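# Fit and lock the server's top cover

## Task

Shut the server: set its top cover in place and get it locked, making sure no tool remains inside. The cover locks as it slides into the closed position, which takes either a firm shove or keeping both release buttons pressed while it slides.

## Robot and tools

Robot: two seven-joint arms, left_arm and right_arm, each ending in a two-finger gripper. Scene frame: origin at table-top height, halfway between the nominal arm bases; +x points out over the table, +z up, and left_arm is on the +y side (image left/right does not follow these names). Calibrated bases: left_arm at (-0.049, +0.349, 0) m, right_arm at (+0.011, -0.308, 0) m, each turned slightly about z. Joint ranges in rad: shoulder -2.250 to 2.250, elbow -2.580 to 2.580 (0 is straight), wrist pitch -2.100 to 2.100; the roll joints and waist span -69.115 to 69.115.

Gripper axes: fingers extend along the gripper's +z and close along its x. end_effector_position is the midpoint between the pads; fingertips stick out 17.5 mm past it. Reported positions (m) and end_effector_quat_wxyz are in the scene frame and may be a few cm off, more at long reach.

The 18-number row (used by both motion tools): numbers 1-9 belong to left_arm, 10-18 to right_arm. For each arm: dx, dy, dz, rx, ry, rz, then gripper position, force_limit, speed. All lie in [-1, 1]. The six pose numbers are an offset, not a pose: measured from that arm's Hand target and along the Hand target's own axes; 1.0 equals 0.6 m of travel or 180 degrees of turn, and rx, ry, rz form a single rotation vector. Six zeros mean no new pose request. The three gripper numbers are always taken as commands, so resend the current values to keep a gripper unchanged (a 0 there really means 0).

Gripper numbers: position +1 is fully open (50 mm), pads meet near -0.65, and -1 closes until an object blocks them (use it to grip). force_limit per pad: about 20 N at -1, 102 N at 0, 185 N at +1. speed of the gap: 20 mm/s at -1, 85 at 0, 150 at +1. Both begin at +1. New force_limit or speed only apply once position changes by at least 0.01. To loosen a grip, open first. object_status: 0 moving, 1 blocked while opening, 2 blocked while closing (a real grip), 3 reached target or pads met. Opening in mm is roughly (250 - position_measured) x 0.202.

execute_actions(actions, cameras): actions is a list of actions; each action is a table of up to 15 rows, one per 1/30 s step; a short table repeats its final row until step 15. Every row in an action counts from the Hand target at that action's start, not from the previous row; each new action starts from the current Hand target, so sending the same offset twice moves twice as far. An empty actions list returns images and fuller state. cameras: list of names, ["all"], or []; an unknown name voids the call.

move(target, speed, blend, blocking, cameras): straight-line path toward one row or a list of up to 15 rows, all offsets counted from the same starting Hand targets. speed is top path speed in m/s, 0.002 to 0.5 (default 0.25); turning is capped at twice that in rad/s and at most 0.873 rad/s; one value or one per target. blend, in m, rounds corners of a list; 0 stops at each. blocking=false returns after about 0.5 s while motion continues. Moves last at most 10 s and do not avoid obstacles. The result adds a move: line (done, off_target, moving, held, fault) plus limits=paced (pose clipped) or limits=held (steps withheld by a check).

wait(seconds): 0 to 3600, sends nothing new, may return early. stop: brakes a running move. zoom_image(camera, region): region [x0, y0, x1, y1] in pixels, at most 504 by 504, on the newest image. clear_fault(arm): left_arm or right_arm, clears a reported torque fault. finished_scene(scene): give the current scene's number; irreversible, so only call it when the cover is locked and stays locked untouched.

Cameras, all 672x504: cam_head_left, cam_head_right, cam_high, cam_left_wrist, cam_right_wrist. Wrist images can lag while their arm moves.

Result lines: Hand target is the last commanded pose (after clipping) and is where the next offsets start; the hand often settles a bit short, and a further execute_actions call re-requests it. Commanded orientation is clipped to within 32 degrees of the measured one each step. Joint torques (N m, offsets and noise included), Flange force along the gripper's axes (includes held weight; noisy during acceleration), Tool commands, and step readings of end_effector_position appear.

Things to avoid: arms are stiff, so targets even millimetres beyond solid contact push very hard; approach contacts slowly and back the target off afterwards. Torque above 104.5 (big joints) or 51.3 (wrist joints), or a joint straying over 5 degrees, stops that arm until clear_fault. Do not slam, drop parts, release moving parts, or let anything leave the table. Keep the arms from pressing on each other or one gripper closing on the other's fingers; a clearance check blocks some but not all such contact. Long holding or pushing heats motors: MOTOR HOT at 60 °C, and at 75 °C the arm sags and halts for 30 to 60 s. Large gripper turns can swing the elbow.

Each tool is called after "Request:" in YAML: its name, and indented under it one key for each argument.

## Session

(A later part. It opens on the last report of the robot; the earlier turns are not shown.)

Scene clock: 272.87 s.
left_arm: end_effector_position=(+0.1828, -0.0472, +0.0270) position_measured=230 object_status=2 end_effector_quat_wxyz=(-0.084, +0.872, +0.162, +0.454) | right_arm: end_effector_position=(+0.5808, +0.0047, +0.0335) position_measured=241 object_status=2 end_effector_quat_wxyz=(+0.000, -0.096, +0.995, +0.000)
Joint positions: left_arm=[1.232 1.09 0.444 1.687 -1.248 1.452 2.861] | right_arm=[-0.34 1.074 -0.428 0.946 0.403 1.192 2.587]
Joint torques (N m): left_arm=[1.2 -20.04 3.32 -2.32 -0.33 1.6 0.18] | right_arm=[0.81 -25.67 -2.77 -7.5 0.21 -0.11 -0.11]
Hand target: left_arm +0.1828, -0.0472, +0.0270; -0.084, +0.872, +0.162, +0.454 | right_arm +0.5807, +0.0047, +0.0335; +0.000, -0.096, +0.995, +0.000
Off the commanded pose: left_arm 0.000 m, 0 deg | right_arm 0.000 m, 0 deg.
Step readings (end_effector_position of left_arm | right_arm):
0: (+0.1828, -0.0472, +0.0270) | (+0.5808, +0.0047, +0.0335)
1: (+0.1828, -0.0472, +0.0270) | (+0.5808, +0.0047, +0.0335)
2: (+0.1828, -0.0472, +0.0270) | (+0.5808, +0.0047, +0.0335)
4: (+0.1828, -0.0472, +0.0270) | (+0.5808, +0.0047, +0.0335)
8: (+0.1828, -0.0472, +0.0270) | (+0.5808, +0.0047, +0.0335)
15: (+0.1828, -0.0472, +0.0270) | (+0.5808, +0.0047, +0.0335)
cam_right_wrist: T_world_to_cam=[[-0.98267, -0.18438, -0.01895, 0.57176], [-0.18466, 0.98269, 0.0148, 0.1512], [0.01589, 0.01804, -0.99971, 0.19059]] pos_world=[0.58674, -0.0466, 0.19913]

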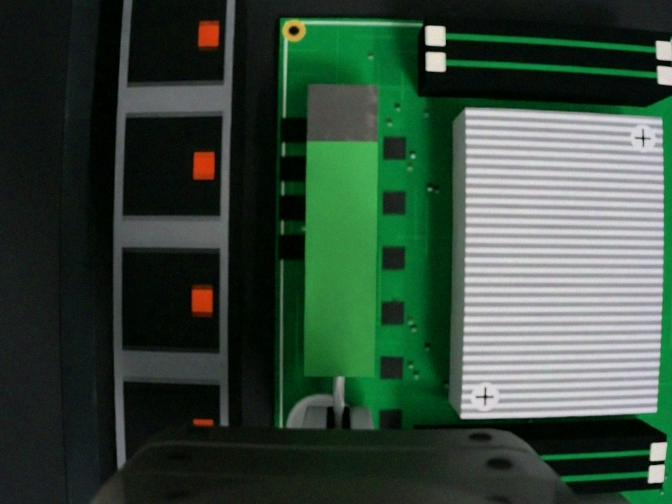

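Request:
move:
  target:
    - [0,0,0,0,0,0,-1,0.3,-0.7,0,0,-0.1608,0,0,0,-1,-0.7,-0.5]
    - [0.1092,0,-0.0765,0,0,0,-1,0.3,-0.7,-0.0955,-0.6378,-0.1608,0,0,0,-1,-0.7,-0.5]
    - [0.1092,0,-0.0765,0,0,0,-1,0.3,-0.7,-0.0955,-0.6378,0.0108,0,0,0,-1,-0.7,-0.5]
  speed: [0.15, 0.3, 0.1]
  blend: [0.02, 0.02, 0]
  cameras: ["all"]

Scene clock: 286.63 s.
left_arm: end_effector_position=(+0.1828, -0.0472, +0.1070) position_measured=250 object_status=3 end_effector_quat_wxyz=(-0.084, +0.872, +0.162, +0.454) | right_arm: end_effector_position=(+0.7100, -0.3600, +0.0269) position_measured=241 object_status=2 end_effector_quat_wxyz=(+0.000, -0.096, +0.995, +0.000)
Joint positions: left_arm=[1.205 0.927 0.49 1.705 -1.18 1.524 2.74] | right_arm=[0.175 1.235 -0.418 0.576 0.402 1.376 3.245]
Joint torques (N m): left_arm=[2.76 -20.17 4.36 -3.84 -0.58 1.78 0.05] | right_arm=[0.73 -28.01 -1.85 -8 0.22 -0.12 -0.09]
Flange force (N): left_arm=[4.3 1.5 4.3] | right_arm=[-4.4 -0.1 -2.3]
Hand target: left_arm +0.1828, -0.0472, +0.1070; -0.084, +0.872, +0.162, +0.454 | right_arm +0.7100, -0.3600, +0.0271; +0.000, -0.096, +0.995, +0.000
Off the commanded pose: left_arm 0.000 m, 0 deg | right_arm 0.000 m, 0 deg.
move: done
cam_left_wrist: T_world_to_cam=[[0.53522, 0.16432, 0.82857, -0.17724], [0.34815, -0.93662, -0.03914, -0.03955], [0.76963, 0.30942, -0.55851, 0.10125]] pos_world=[0.03071, -0.03924, 0.20186]
cam_right_wrist: T_world_to_cam=[[-0.98268, -0.18438, -0.01877, 0.63131], [-0.18466, 0.98269, 0.01494, 0.53361], [0.01569, 0.01814, -0.99971, 0.18881]] pos_world=[0.71594, -0.4114, 0.19263]

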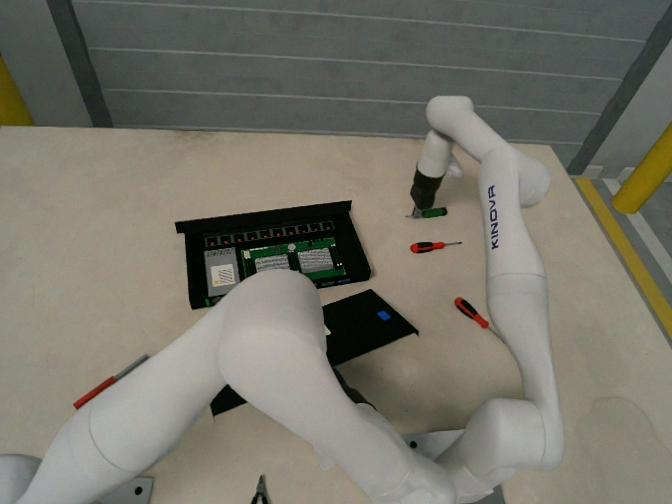

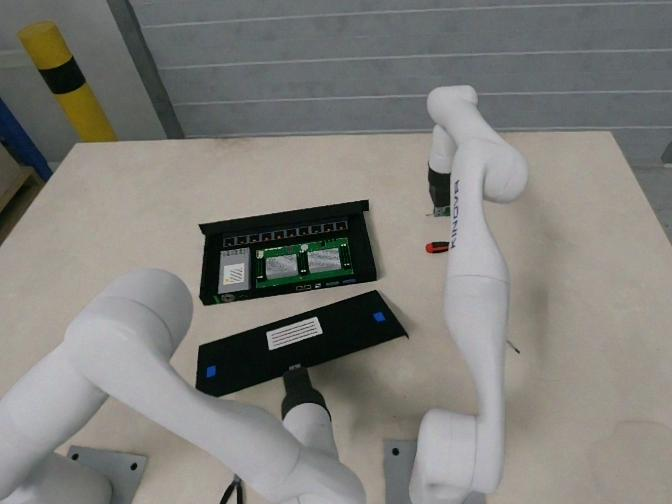

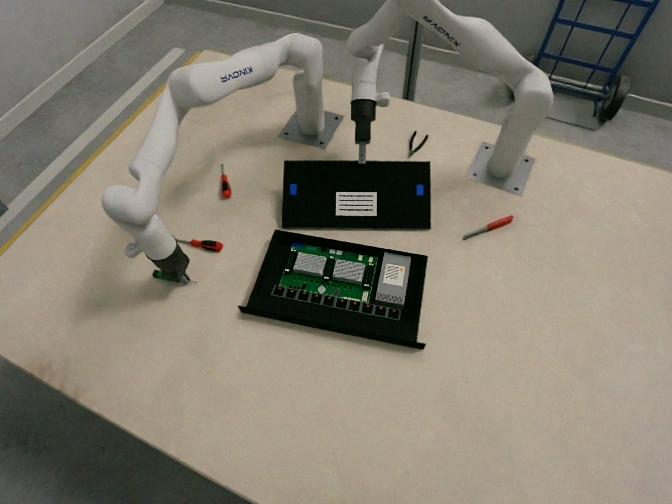

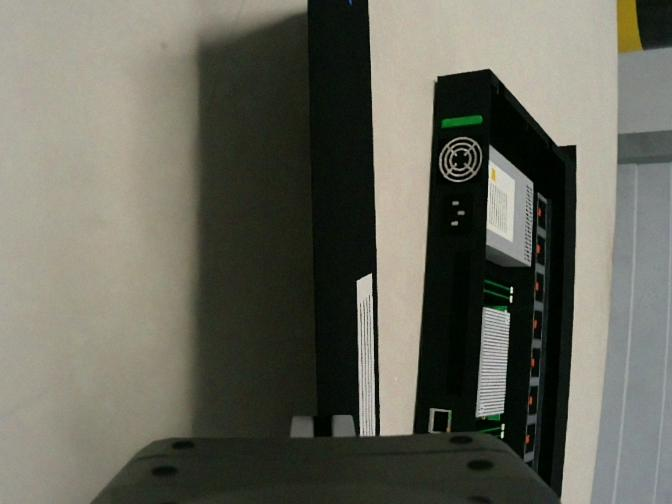

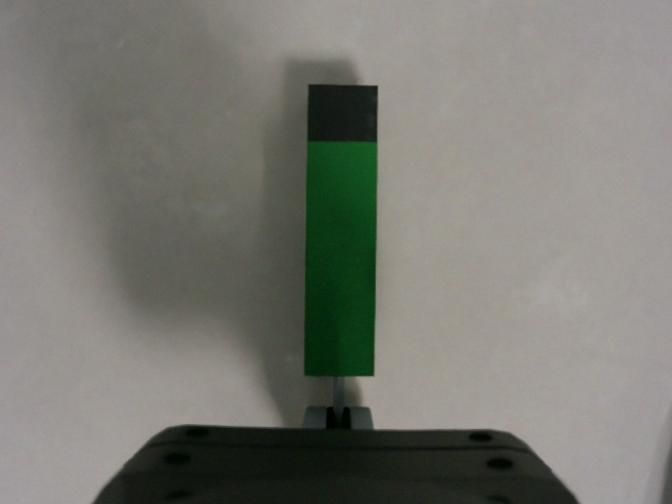

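Request:
move:
  target:
    - [0,0,0,0,0,0,-0.97,0.8,-0.7,0,0,0.0058,0,0,0,-1,-0.7,-0.5]
    - [0.0819,0,-0.0574,0,0,0,-0.97,0.8,-0.7,0,0,0.0058,0,0,0,-1,-0.7,-0.5]
  speed: [0.03, 0.1]
  cameras: ["cam_right_wrist", "cam_left_wrist"]

Scene clock: 294.47 s.
left_arm: end_effector_position=(+0.1829, -0.0472, +0.1670) position_measured=254 object_status=3 end_effector_quat_wxyz=(-0.084, +0.872, +0.162, +0.454) | right_arm: end_effector_position=(+0.7100, -0.3600, +0.0236) position_measured=241 object_status=2 end_effector_quat_wxyz=(+0.000, -0.096, +0.995, +0.000)
Joint positions: left_arm=[1.186 0.813 0.522 1.686 -1.134 1.588 2.631] | right_arm=[0.176 1.238 -0.418 0.58 0.403 1.37 3.244]
Joint torques (N m): left_arm=[2.05 -22.54 2.15 -4.87 -2.54 4.54 0.27] | right_arm=[3.62 -15.76 0.93 -4.8 1.53 -1.58 -0.02]
Flange force (N): left_arm=[-1.6 1.6 6.4] | right_arm=[-0.2 5.4 -21.7]
Hand target: left_arm +0.1829, -0.0472, +0.1670; -0.084, +0.872, +0.162, +0.454 | right_arm +0.7100, -0.3600, +0.0236; +0.000, -0.096, +0.995, +0.000
Off the commanded pose: left_arm 0.000 m, 0 deg | right_arm 0.000 m, 0 deg.
move: done
cam_left_wrist: T_world_to_cam=[[0.53521, 0.16432, 0.82858, -0.22701], [0.34822, -0.93659, -0.03919, -0.03722], [0.7696, 0.30951, -0.55849, 0.13468]] pos_world=[0.03081, -0.03924, 0.26186]
cam_right_wrist: T_world_to_cam=[[-0.98267, -0.18438, -0.01895, 0.63127], [-0.18466, 0.98269, 0.0148, 0.53369], [0.01589, 0.01804, -0.99971, 0.18522]] pos_world=[0.71594, -0.4114, 0.18923]
Images, in order (width x height): cam_left_wrist 672x504, cam_right_wrist 672x504.

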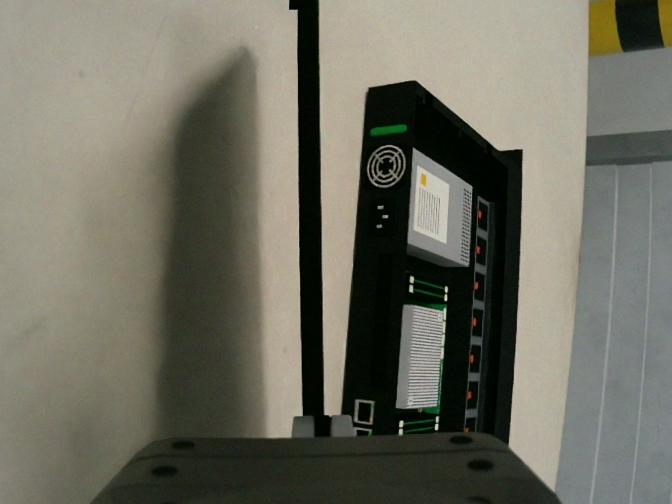

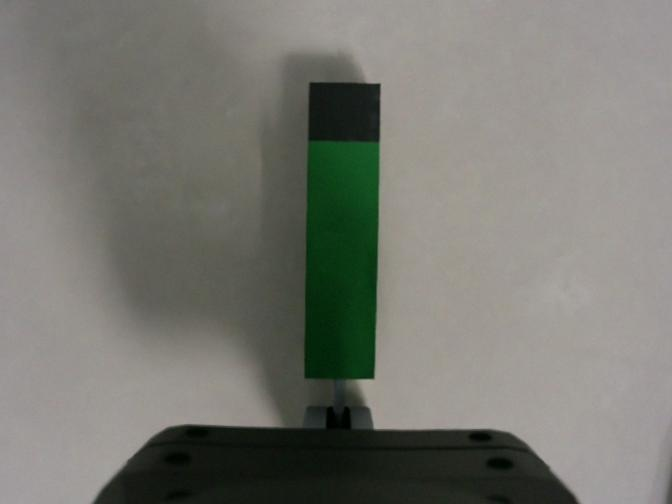

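Request:
move:
  target:
    - [0,0,0,0,0,0,-0.97,0.8,-0.7,0,0,-0.0017,0,0,0,0.03,-0.7,-0.5]
    - [0.084,-0.0047,0.0242,-0.0253,0.111,0.0118,-0.97,0.8,-0.7,0,0,-0.1667,0,0,0,0.03,-0.7,-0.5]
    - [0.1782,0.0105,0.3327,-0.056,0.1829,0.0188,-0.97,0.8,-0.7,0.1755,0.1275,-0.2773,-0.3333,0,0,0.03,-0.7,-0.5]
  speed: [0.05, 0.15, 0.2]
  blend: [0, 0.02, 0]
  cameras: ["all"]

Request:
zoom_image:
  camera: "cam_high"
  region: [200, 160, 480, 380]

Request:
zoom_image:
  camera: "cam_head_left"
  region: [160, 180, 400, 320]

Scene clock: 333.97 s.
left_arm: end_effector_position=(+0.3950, +0.0274, +0.1399) position_measured=253 object_status=3 end_effector_quat_wxyz=(-0.064, +0.717, +0.066, +0.692) | right_arm: end_effector_position=(+0.5921, -0.3050, +0.1899) position_measured=148 object_status=3 end_effector_quat_wxyz=(-0.048, -0.083, +0.862, +0.498)
Joint positions: left_arm=[1.079 1.133 0.098 1.954 -1.783 1.611 3.068] | right_arm=[0.62 1.274 -0.85 0.632 -0.186 1.768 3.421]
Joint torques (N m): left_arm=[2.01 -23.38 -2.96 -1.62 -0.39 6.47 0.34] | right_arm=[0.85 -25.27 -6.3 -4.89 -2.73 0.69 -0.06]
Flange force (N): left_arm=[-4.9 1.0 5.4] | right_arm=[-5.5 0.9 -3.5]
Hand target: left_arm +0.3950, +0.0275, +0.1399; -0.064, +0.717, +0.066, +0.692 | right_arm +0.5921, -0.3050, +0.1900; -0.048, -0.083, +0.862, +0.498
Off the commanded pose: left_arm 0.000 m, 0 deg | right_arm 0.000 m, 0 deg.
move: done
cam_left_wrist: T_world_to_cam=[[0.02366, -0.03476, 0.99911, -0.14672], [0.19439, -0.98016, -0.03871, 0.01966], [0.98064, 0.19513, -0.01643, -0.22288]] pos_world=[0.21821, 0.05766, 0.14369]
cam_right_wrist: T_world_to_cam=[[-0.98521, -0.17133, -0.00373, 0.53126], [-0.08667, 0.4794, 0.87331, 0.08074], [-0.14784, 0.86071, -0.48716, 0.60902]] pos_world=[0.62043, -0.47188, 0.22816]

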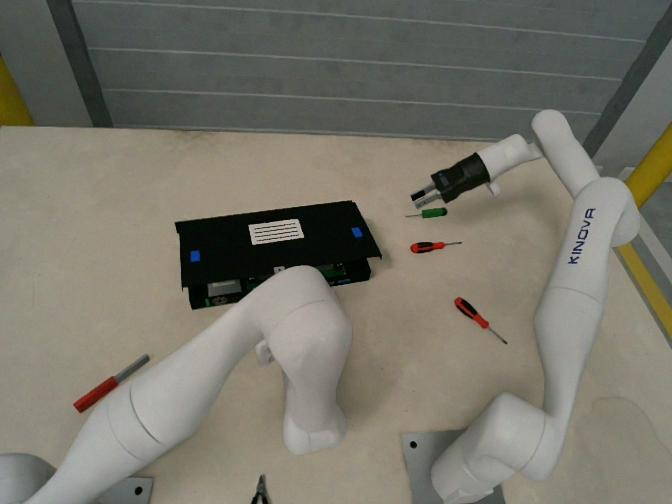

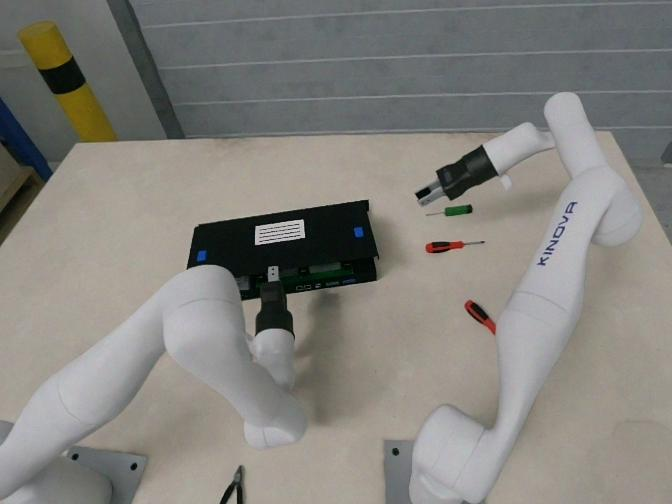

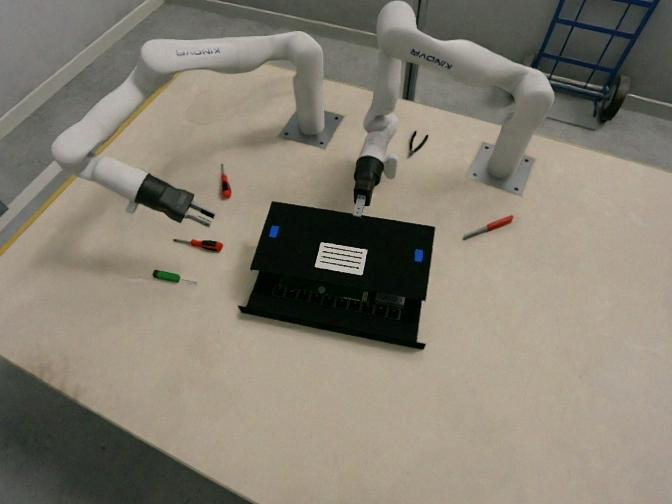

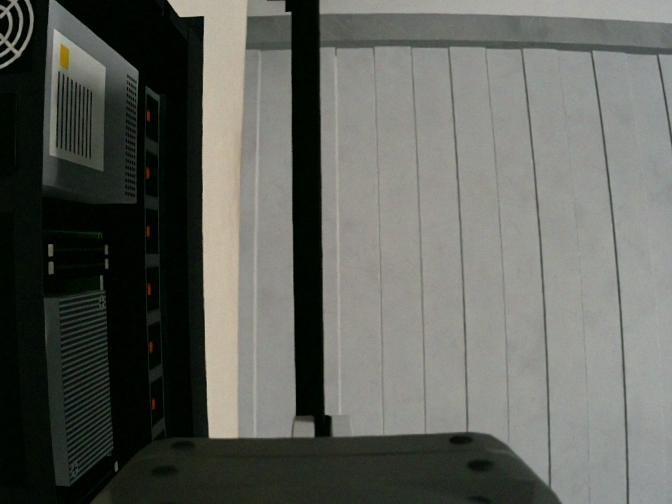

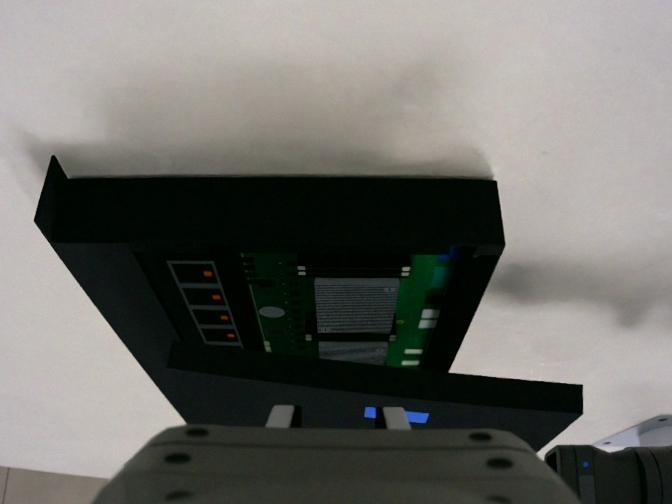

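Scaled by 1.800 from the camera's image (finer frame: 960x720).

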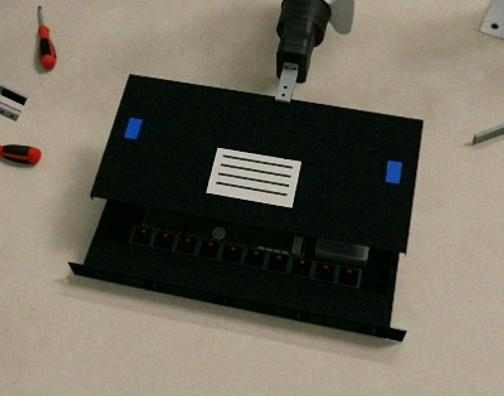

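Scaled by 2.100 from the camera's image (finer frame: 960x720).

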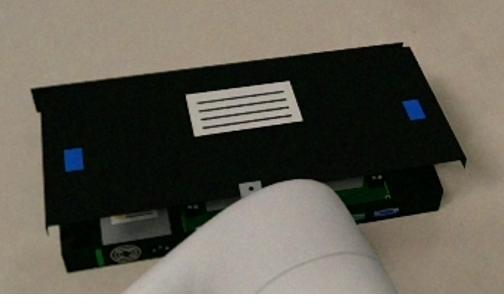

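Request:
zoom_image:
  camera: "cam_high"
  region: [220, 240, 320, 315]

Request:
zoom_image:
  camera: "cam_high"
  region: [380, 285, 460, 360]

Request:
zoom_image:
  camera: "cam_right_wrist"
  region: [20, 150, 320, 410]

Request:
zoom_image:
  camera: "cam_right_wrist"
  region: [320, 150, 620, 450]

Scaled by 5.040 from the camera's image (finer frame: 960x720).

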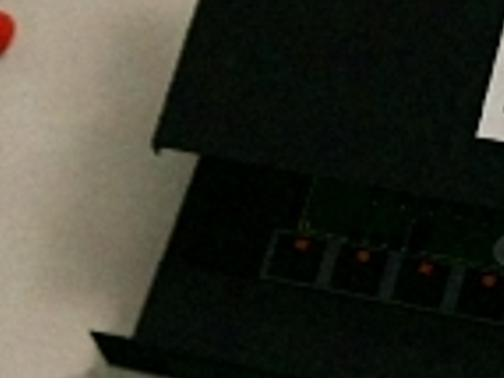

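Scaled by 6.300 from the camera's image (finer frame: 960x720).

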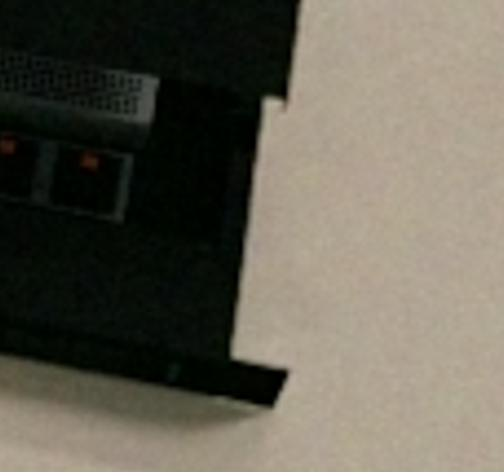

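Scaled by 1.680.

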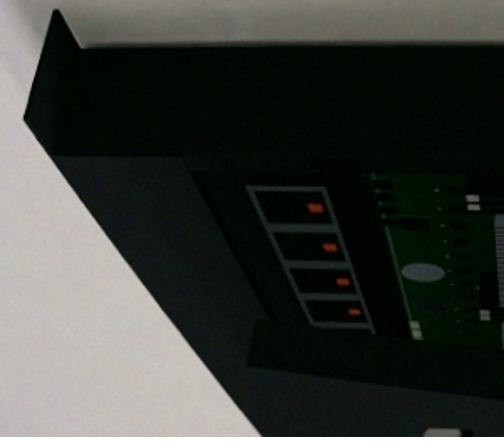

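Scaled by 1.680.

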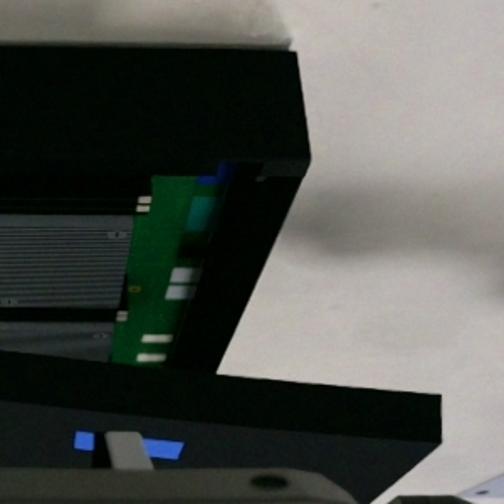

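Request:
move:
  target: [-0.0833,0.0033,0.0029,0,0.0111,0,-0.97,0.8,-0.7,0,0,0,0,0,0,0.03,-0.7,-0.5]
  speed: 0.1
  cameras: ["cam_left_wrist", "cam_right_wrist", "cam_high"]

Request:
zoom_image:
  camera: "cam_right_wrist"
  region: [120, 180, 620, 430]

Request:
zoom_image:
  camera: "cam_high"
  region: [220, 250, 320, 325]

Request:
zoom_image:
  camera: "cam_high"
  region: [380, 285, 480, 360]

Scene clock: 414.60 s.
left_arm: end_effector_position=(+0.3953, +0.0255, +0.0900) position_measured=253 object_status=3 end_effector_quat_wxyz=(-0.065, +0.704, +0.065, +0.704) | right_arm: end_effector_position=(+0.5921, -0.3050, +0.1900) position_measured=148 object_status=3 end_effector_quat_wxyz=(-0.048, -0.083, +0.862, +0.498)
Joint positions: left_arm=[1.094 1.287 0.077 1.867 -1.785 1.645 3.136] | right_arm=[0.62 1.274 -0.85 0.632 -0.186 1.768 3.421]
Joint torques (N m): left_arm=[1.87 -23.69 -3.58 -0.76 0.15 6.49 0.31] | right_arm=[0.77 -25.37 -6.35 -4.87 -2.71 0.67 -0.09]
Flange force (N): left_arm=[-5.3 1.4 5.0] | right_arm=[-5.6 0.7 -3.7]
Hand target: left_arm +0.3953, +0.0255, +0.0899; -0.065, +0.704, +0.065, +0.704 | right_arm +0.5921, -0.3050, +0.1900; -0.048, -0.083, +0.862, +0.498
Off the commanded pose: left_arm 0.000 m, 0 deg | right_arm 0.000 m, 0 deg.
move: done
cam_left_wrist: T_world_to_cam=[[-0.01073, -0.04112, 0.9991, -0.08314], [0.19575, -0.97991, -0.03823, 0.01515], [0.98059, 0.19516, 0.01856, -0.22676]] pos_world=[0.2185, 0.05568, 0.08785]
cam_right_wrist: T_world_to_cam=[[-0.98521, -0.17133, -0.00373, 0.53126], [-0.08667, 0.4794, 0.87331, 0.08074], [-0.14784, 0.86071, -0.48716, 0.60902]] pos_world=[0.62043, -0.47188, 0.22816]
Images, in order (width x height): cam_high 672x504, cam_left_wrist 672x504, cam_right_wrist 672x504.

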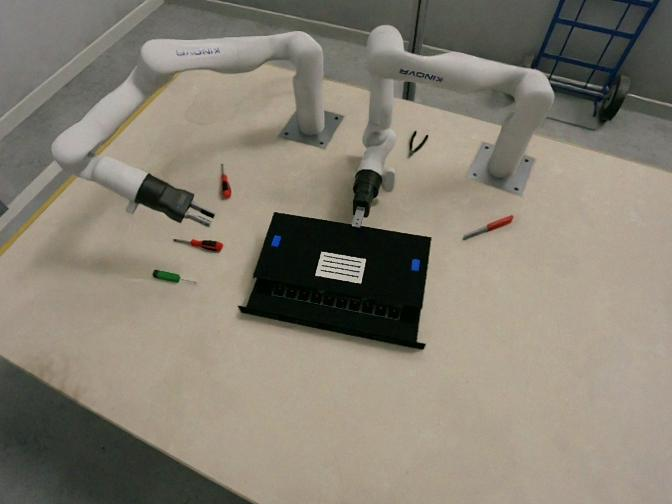

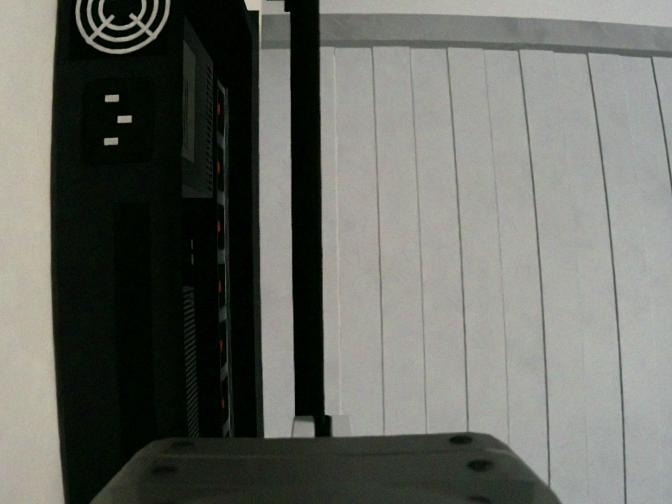

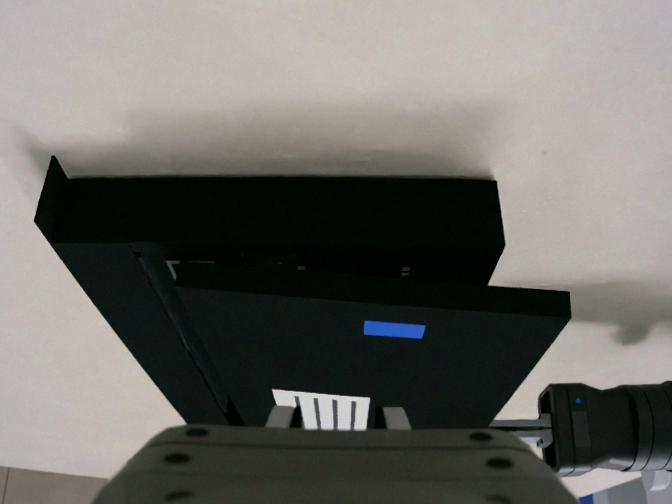

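Scaled by 1.008.

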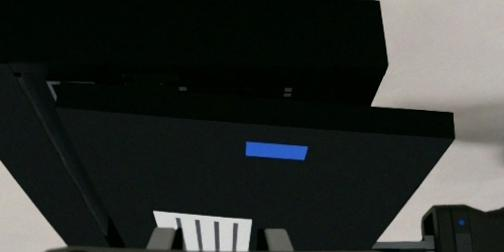

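Scaled by 5.040 from the camera's image (finer frame: 960x720).

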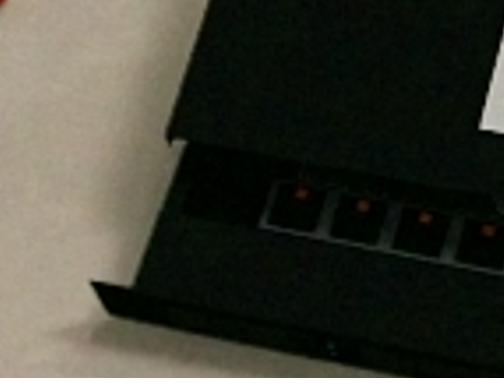

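Scaled by 5.040 from the camera's image (finer frame: 960x720).

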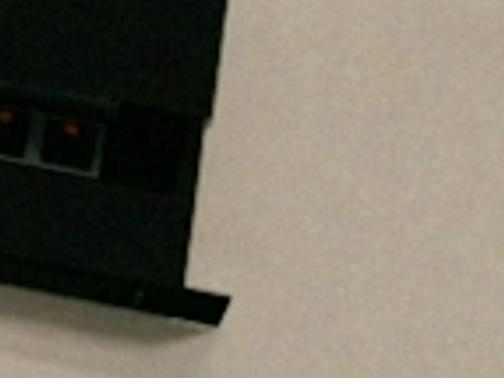

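Request:
move:
  target:
    - [0,-0.0017,0.0167,0,0,0,-0.97,0.8,-0.7,0,0,0,0,0,0,0.03,-0.7,-0.5]
    - [-0.0367,-0.0017,0.0167,0,0,0,-0.97,0.8,-0.7,0,0,0,0,0,0,0.03,-0.7,-0.5]
  speed: [0.06, 0.06]
  blend: [0.004, 0]
  cameras: ["cam_head_left", "cam_right_wrist", "cam_high"]

Request:
zoom_image:
  camera: "cam_right_wrist"
  region: [20, 180, 320, 330]

Request:
zoom_image:
  camera: "cam_right_wrist"
  region: [420, 180, 620, 330]

Request:
zoom_image:
  camera: "cam_high"
  region: [225, 255, 285, 325]

Request:
zoom_image:
  camera: "cam_high"
  region: [390, 295, 450, 365]

Scene clock: 437.57 s.
left_arm: end_effector_position=(+0.4050, +0.0284, +0.0679) position_measured=253 object_status=3 end_effector_quat_wxyz=(-0.065, +0.704, +0.065, +0.704) | right_arm: end_effector_position=(+0.5921, -0.3050, +0.1900) position_measured=148 object_status=3 end_effector_quat_wxyz=(-0.048, -0.083, +0.862, +0.498)
Joint positions: left_arm=[1.079 1.34 0.063 1.83 -1.806 1.637 3.154] | right_arm=[0.62 1.274 -0.85 0.632 -0.186 1.768 3.421]
Joint torques (N m): left_arm=[2.08 -24.33 -3.79 -1.88 -0.86 6.21 0.4] | right_arm=[0.78 -25.33 -6.32 -4.81 -2.7 0.65 -0.05]
Flange force (N): left_arm=[-4.3 -2.0 2.2] | right_arm=[-6.1 0.7 -4.0]
Hand target: left_arm +0.4050, +0.0283, +0.0679; -0.065, +0.704, +0.065, +0.704 | right_arm +0.5921, -0.3050, +0.1900; -0.048, -0.083, +0.862, +0.498
Off the commanded pose: left_arm 0.000 m, 0 deg | right_arm 0.000 m, 0 deg.
move: done
cam_right_wrist: T_world_to_cam=[[-0.9852, -0.17138, -0.00381, 0.53125], [-0.08677, 0.47938, 0.87331, 0.08079], [-0.14784, 0.86071, -0.48715, 0.60902]] pos_world=[0.62043, -0.47188, 0.22816]
Images, in order (width x height): cam_head_left 672x504, cam_high 672x504, cam_right_wrist 672x504.

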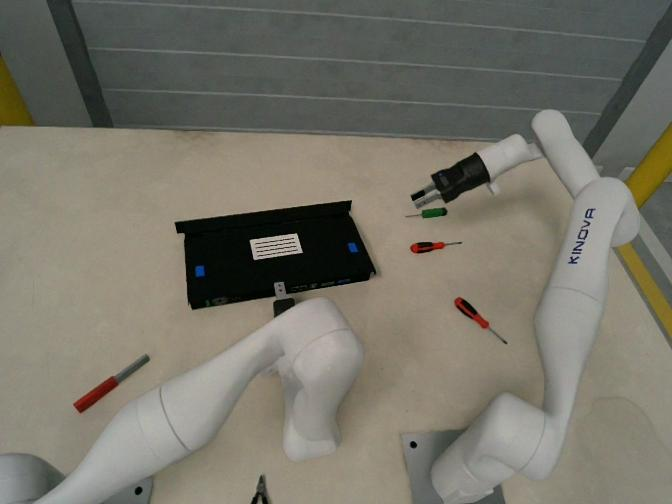

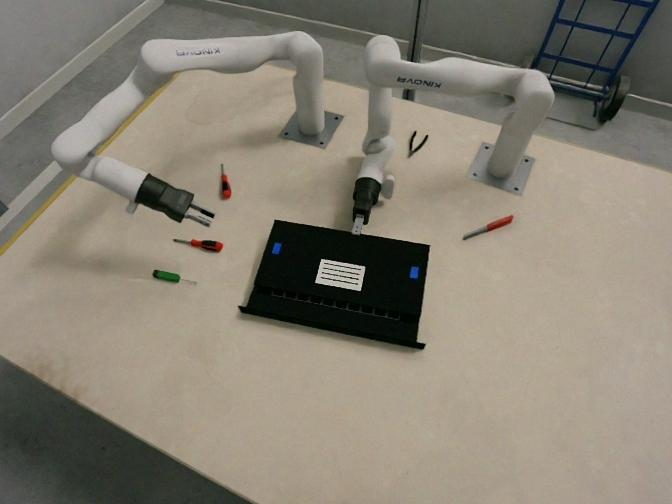

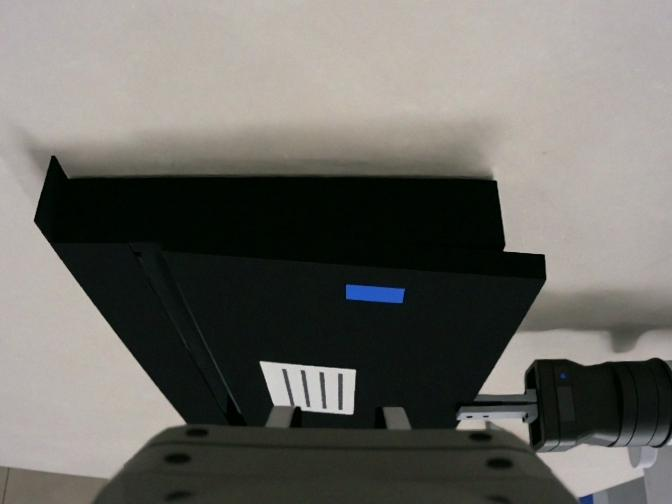

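Scaled by 1.680.

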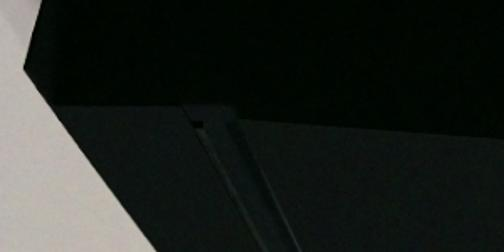

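Scaled by 2.520.

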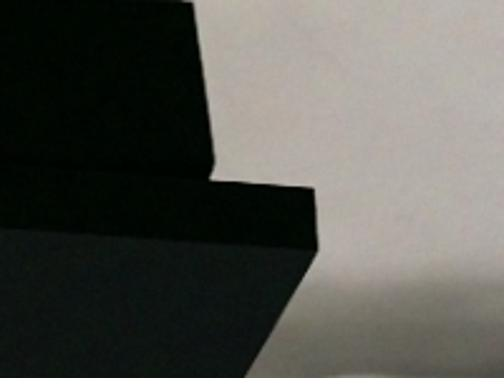

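Scaled by 7.200 from the camera's image (finer frame: 960x720).

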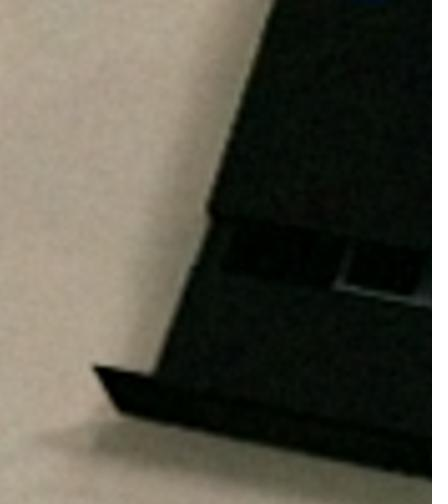

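Scaled by 7.200 from the camera's image (finer frame: 960x720).

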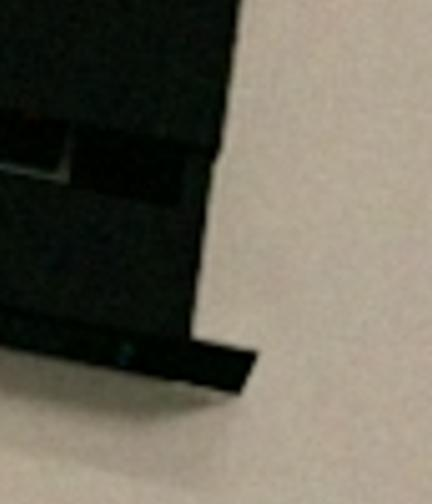

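Request:
zoom_image:
  camera: "cam_high"
  region: [235, 260, 345, 340]

Request:
zoom_image:
  camera: "cam_high"
  region: [325, 275, 435, 355]

Request:
zoom_image:
  camera: "cam_head_left"
  region: [170, 190, 270, 310]

Request:
zoom_image:
  camera: "cam_head_left"
  region: [290, 190, 390, 310]

Scaled by 4.582 from the camera's image (finer frame: 960x720).

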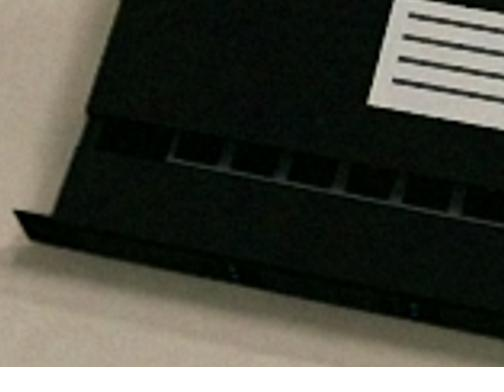

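Scaled by 4.582 from the camera's image (finer frame: 960x720).

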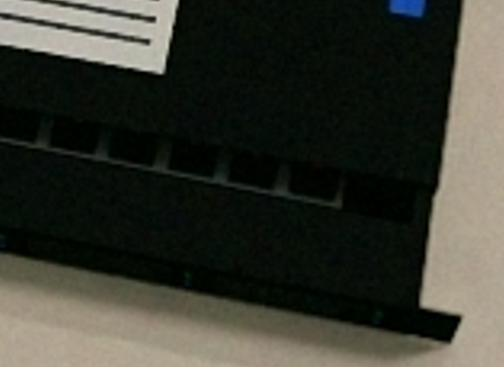

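Scaled by 4.200 from the camera's image (finer frame: 960x720).

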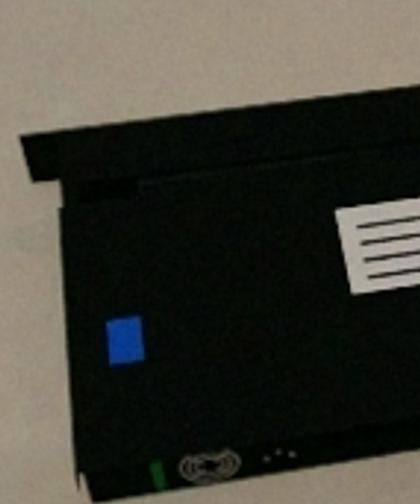

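Scaled by 4.200 from the camera's image (finer frame: 960x720).

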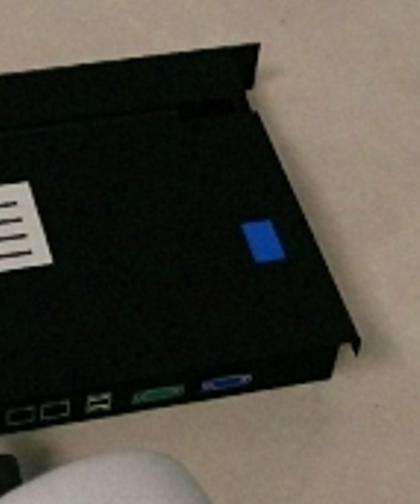

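Request:
move:
  target: [-0.02,-0.0009,0.0033,-0.0017,0,0,-0.97,0.8,-0.7,0,0,0,0,0,0,0.03,-0.7,-0.5]
  speed: 0.04
  cameras: ["cam_head_left", "cam_right_wrist", "cam_high"]

Request:
zoom_image:
  camera: "cam_high"
  region: [225, 255, 285, 325]

Request:
zoom_image:
  camera: "cam_high"
  region: [390, 295, 450, 365]

Request:
zoom_image:
  camera: "cam_right_wrist"
  region: [20, 180, 320, 430]

Request:
zoom_image:
  camera: "cam_right_wrist"
  region: [420, 180, 620, 330]

Scene clock: 456.77 s.
left_arm: end_effector_position=(+0.4070, +0.0293, +0.0559) position_measured=254 object_status=3 end_effector_quat_wxyz=(-0.063, +0.705, +0.063, +0.704) | right_arm: end_effector_position=(+0.5921, -0.3050, +0.1900) position_measured=148 object_status=3 end_effector_quat_wxyz=(-0.048, -0.083, +0.862, +0.498)
Joint positions: left_arm=[1.076 1.369 0.058 1.815 -1.816 1.635 3.169] | right_arm=[0.62 1.274 -0.85 0.632 -0.186 1.768 3.421]
Joint torques (N m): left_arm=[4.17 -22.99 -1.24 -0.97 -0.71 5.12 0.34] | right_arm=[0.77 -25.3 -6.34 -4.83 -2.69 0.66 -0.09]
Flange force (N): left_arm=[-2.7 -1.7 7.8] | right_arm=[-5.8 0.7 -3.9]
Hand target: left_arm +0.4068, +0.0293, +0.0559; -0.063, +0.705, +0.063, +0.704 | right_arm +0.5921, -0.3050, +0.1900; -0.048, -0.083, +0.862, +0.498
Off the commanded pose: left_arm 0.000 m, 0 deg | right_arm 0.000 m, 0 deg.
move: done
cam_right_wrist: T_world_to_cam=[[-0.9852, -0.17138, -0.00381, 0.53125], [-0.08677, 0.47938, 0.87331, 0.08079], [-0.14784, 0.86071, -0.48715, 0.60902]] pos_world=[0.62043, -0.47188, 0.22816]
Images, in order (width x height): cam_head_left 672x504, cam_high 672x504, cam_right_wrist 672x504.

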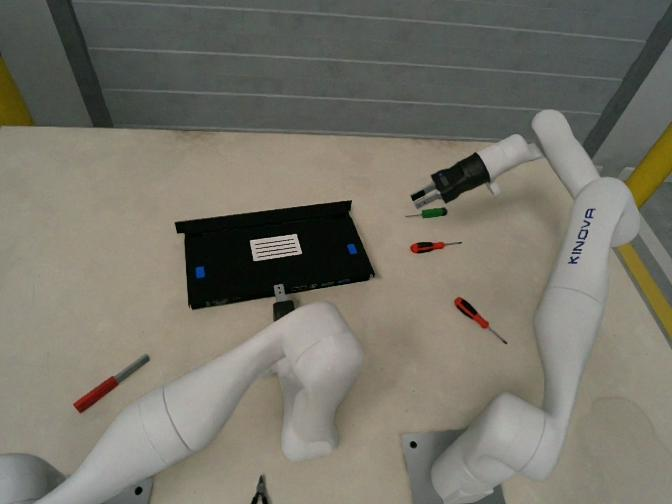

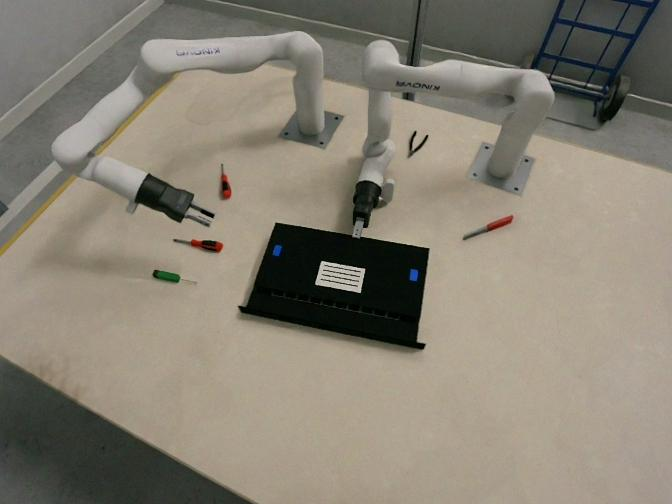

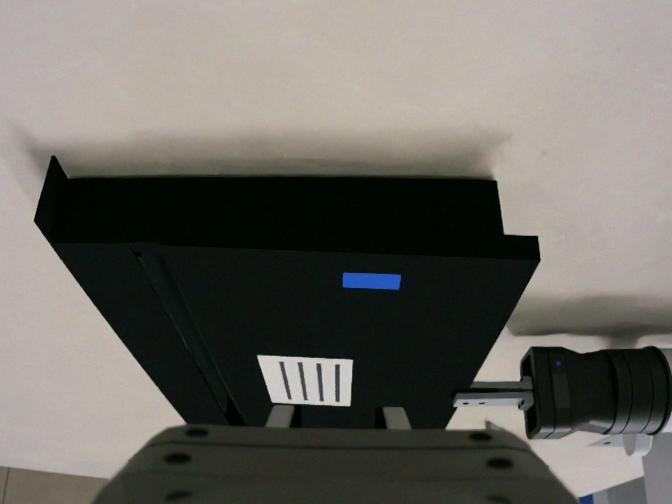

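Scaled by 7.200 from the camera's image (finer frame: 960x720).

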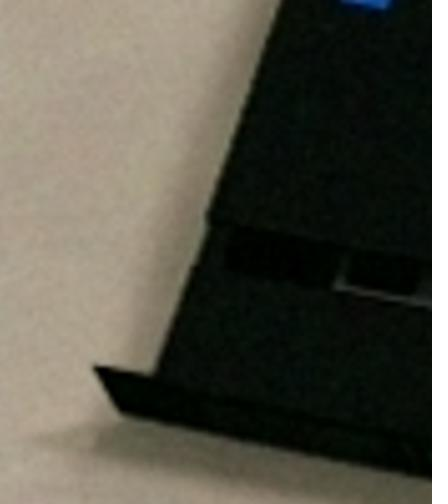

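Scaled by 7.200 from the camera's image (finer frame: 960x720).

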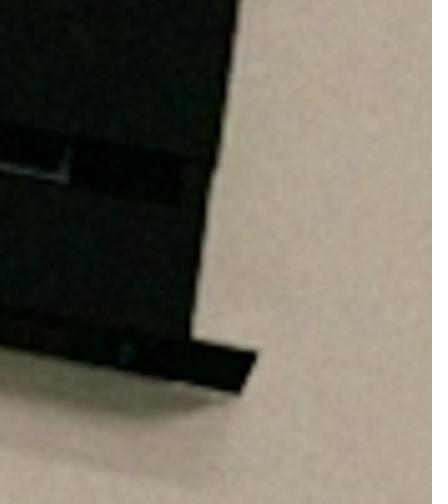

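Scaled by 1.680.

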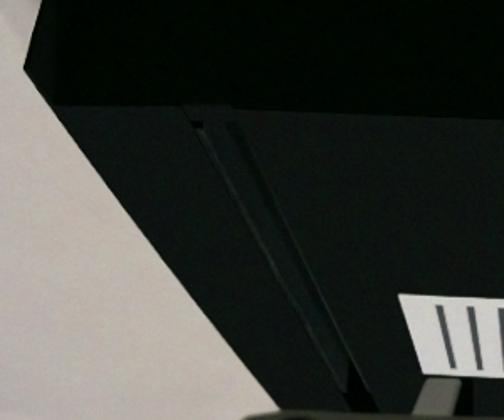

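Scaled by 2.520.

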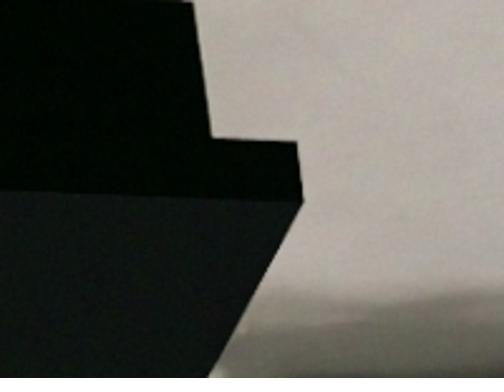

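Request:
move:
  target: [-0.0017,0,0.01,0,0,0,-0.97,0.8,-0.7,0,0,0,0,0,0,0.03,-0.7,-0.5]
  speed: 0.03
  cameras: ["cam_right_wrist", "cam_high"]

Request:
zoom_image:
  camera: "cam_right_wrist"
  region: [420, 180, 620, 330]

Request:
zoom_image:
  camera: "cam_right_wrist"
  region: [100, 220, 250, 320]

Request:
zoom_image:
  camera: "cam_high"
  region: [225, 255, 285, 325]

Request:
zoom_image:
  camera: "cam_high"
  region: [390, 295, 450, 365]

Scene clock: 467.27 s.
left_arm: end_effector_position=(+0.4127, +0.0303, +0.0549) position_measured=254 object_status=3 end_effector_quat_wxyz=(-0.063, +0.705, +0.063, +0.704) | right_arm: end_effector_position=(+0.5921, -0.3050, +0.1900) position_measured=148 object_status=3 end_effector_quat_wxyz=(-0.048, -0.083, +0.862, +0.498)
Joint positions: left_arm=[1.067 1.371 0.051 1.81 -1.827 1.629 3.167] | right_arm=[0.62 1.274 -0.85 0.632 -0.186 1.768 3.421]
Joint torques (N m): left_arm=[-1.11 -25.06 -6.17 -5.52 -4.05 4.18 0.3] | right_arm=[0.77 -25.34 -6.31 -4.82 -2.7 0.68 -0.05]
Flange force (N): left_arm=[0.7 -11.6 -15.9] | right_arm=[-6.0 0.7 -3.9]
Hand target: left_arm +0.4127, +0.0303, +0.0549; -0.063, +0.705, +0.063, +0.704 | right_arm +0.5921, -0.3050, +0.1900; -0.048, -0.083, +0.862, +0.498
Off the commanded pose: left_arm 0.000 m, 0 deg | right_arm 0.000 m, 0 deg.
move: done
cam_right_wrist: T_world_to_cam=[[-0.9852, -0.17138, -0.00381, 0.53125], [-0.08677, 0.47938, 0.87331, 0.08079], [-0.14784, 0.86071, -0.48715, 0.60902]] pos_world=[0.62043, -0.47188, 0.22816]
Images, in order (width x height): cam_high 672x504, cam_right_wrist 672x504.

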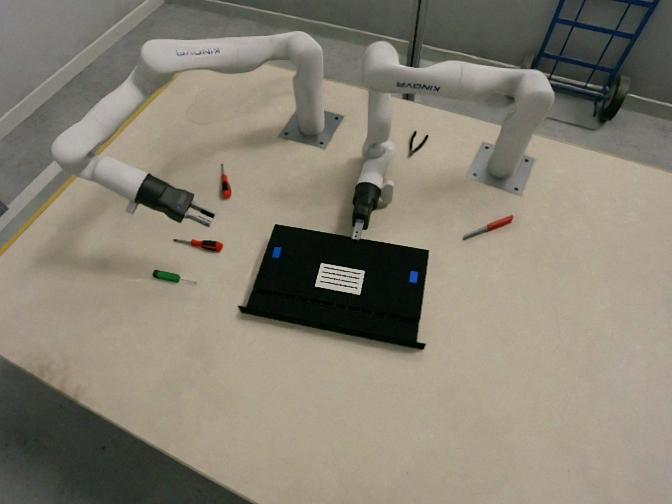

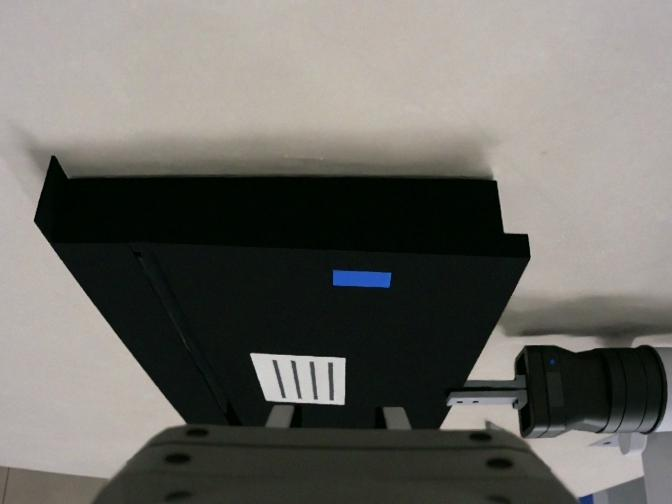

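Scaled by 2.520.

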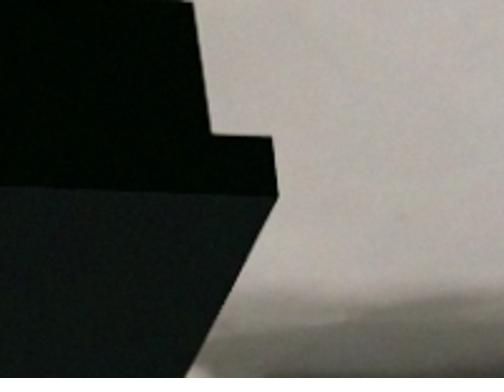

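Scaled by 3.360.

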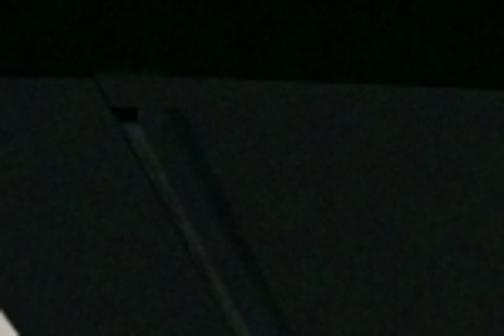

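Scaled by 7.200 from the camera's image (finer frame: 960x720).

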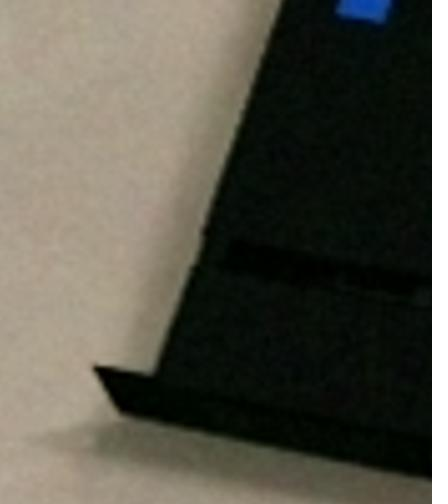

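Scaled by 7.200 from the camera's image (finer frame: 960x720).

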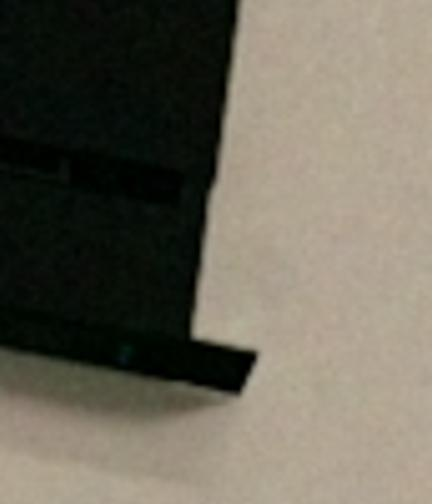

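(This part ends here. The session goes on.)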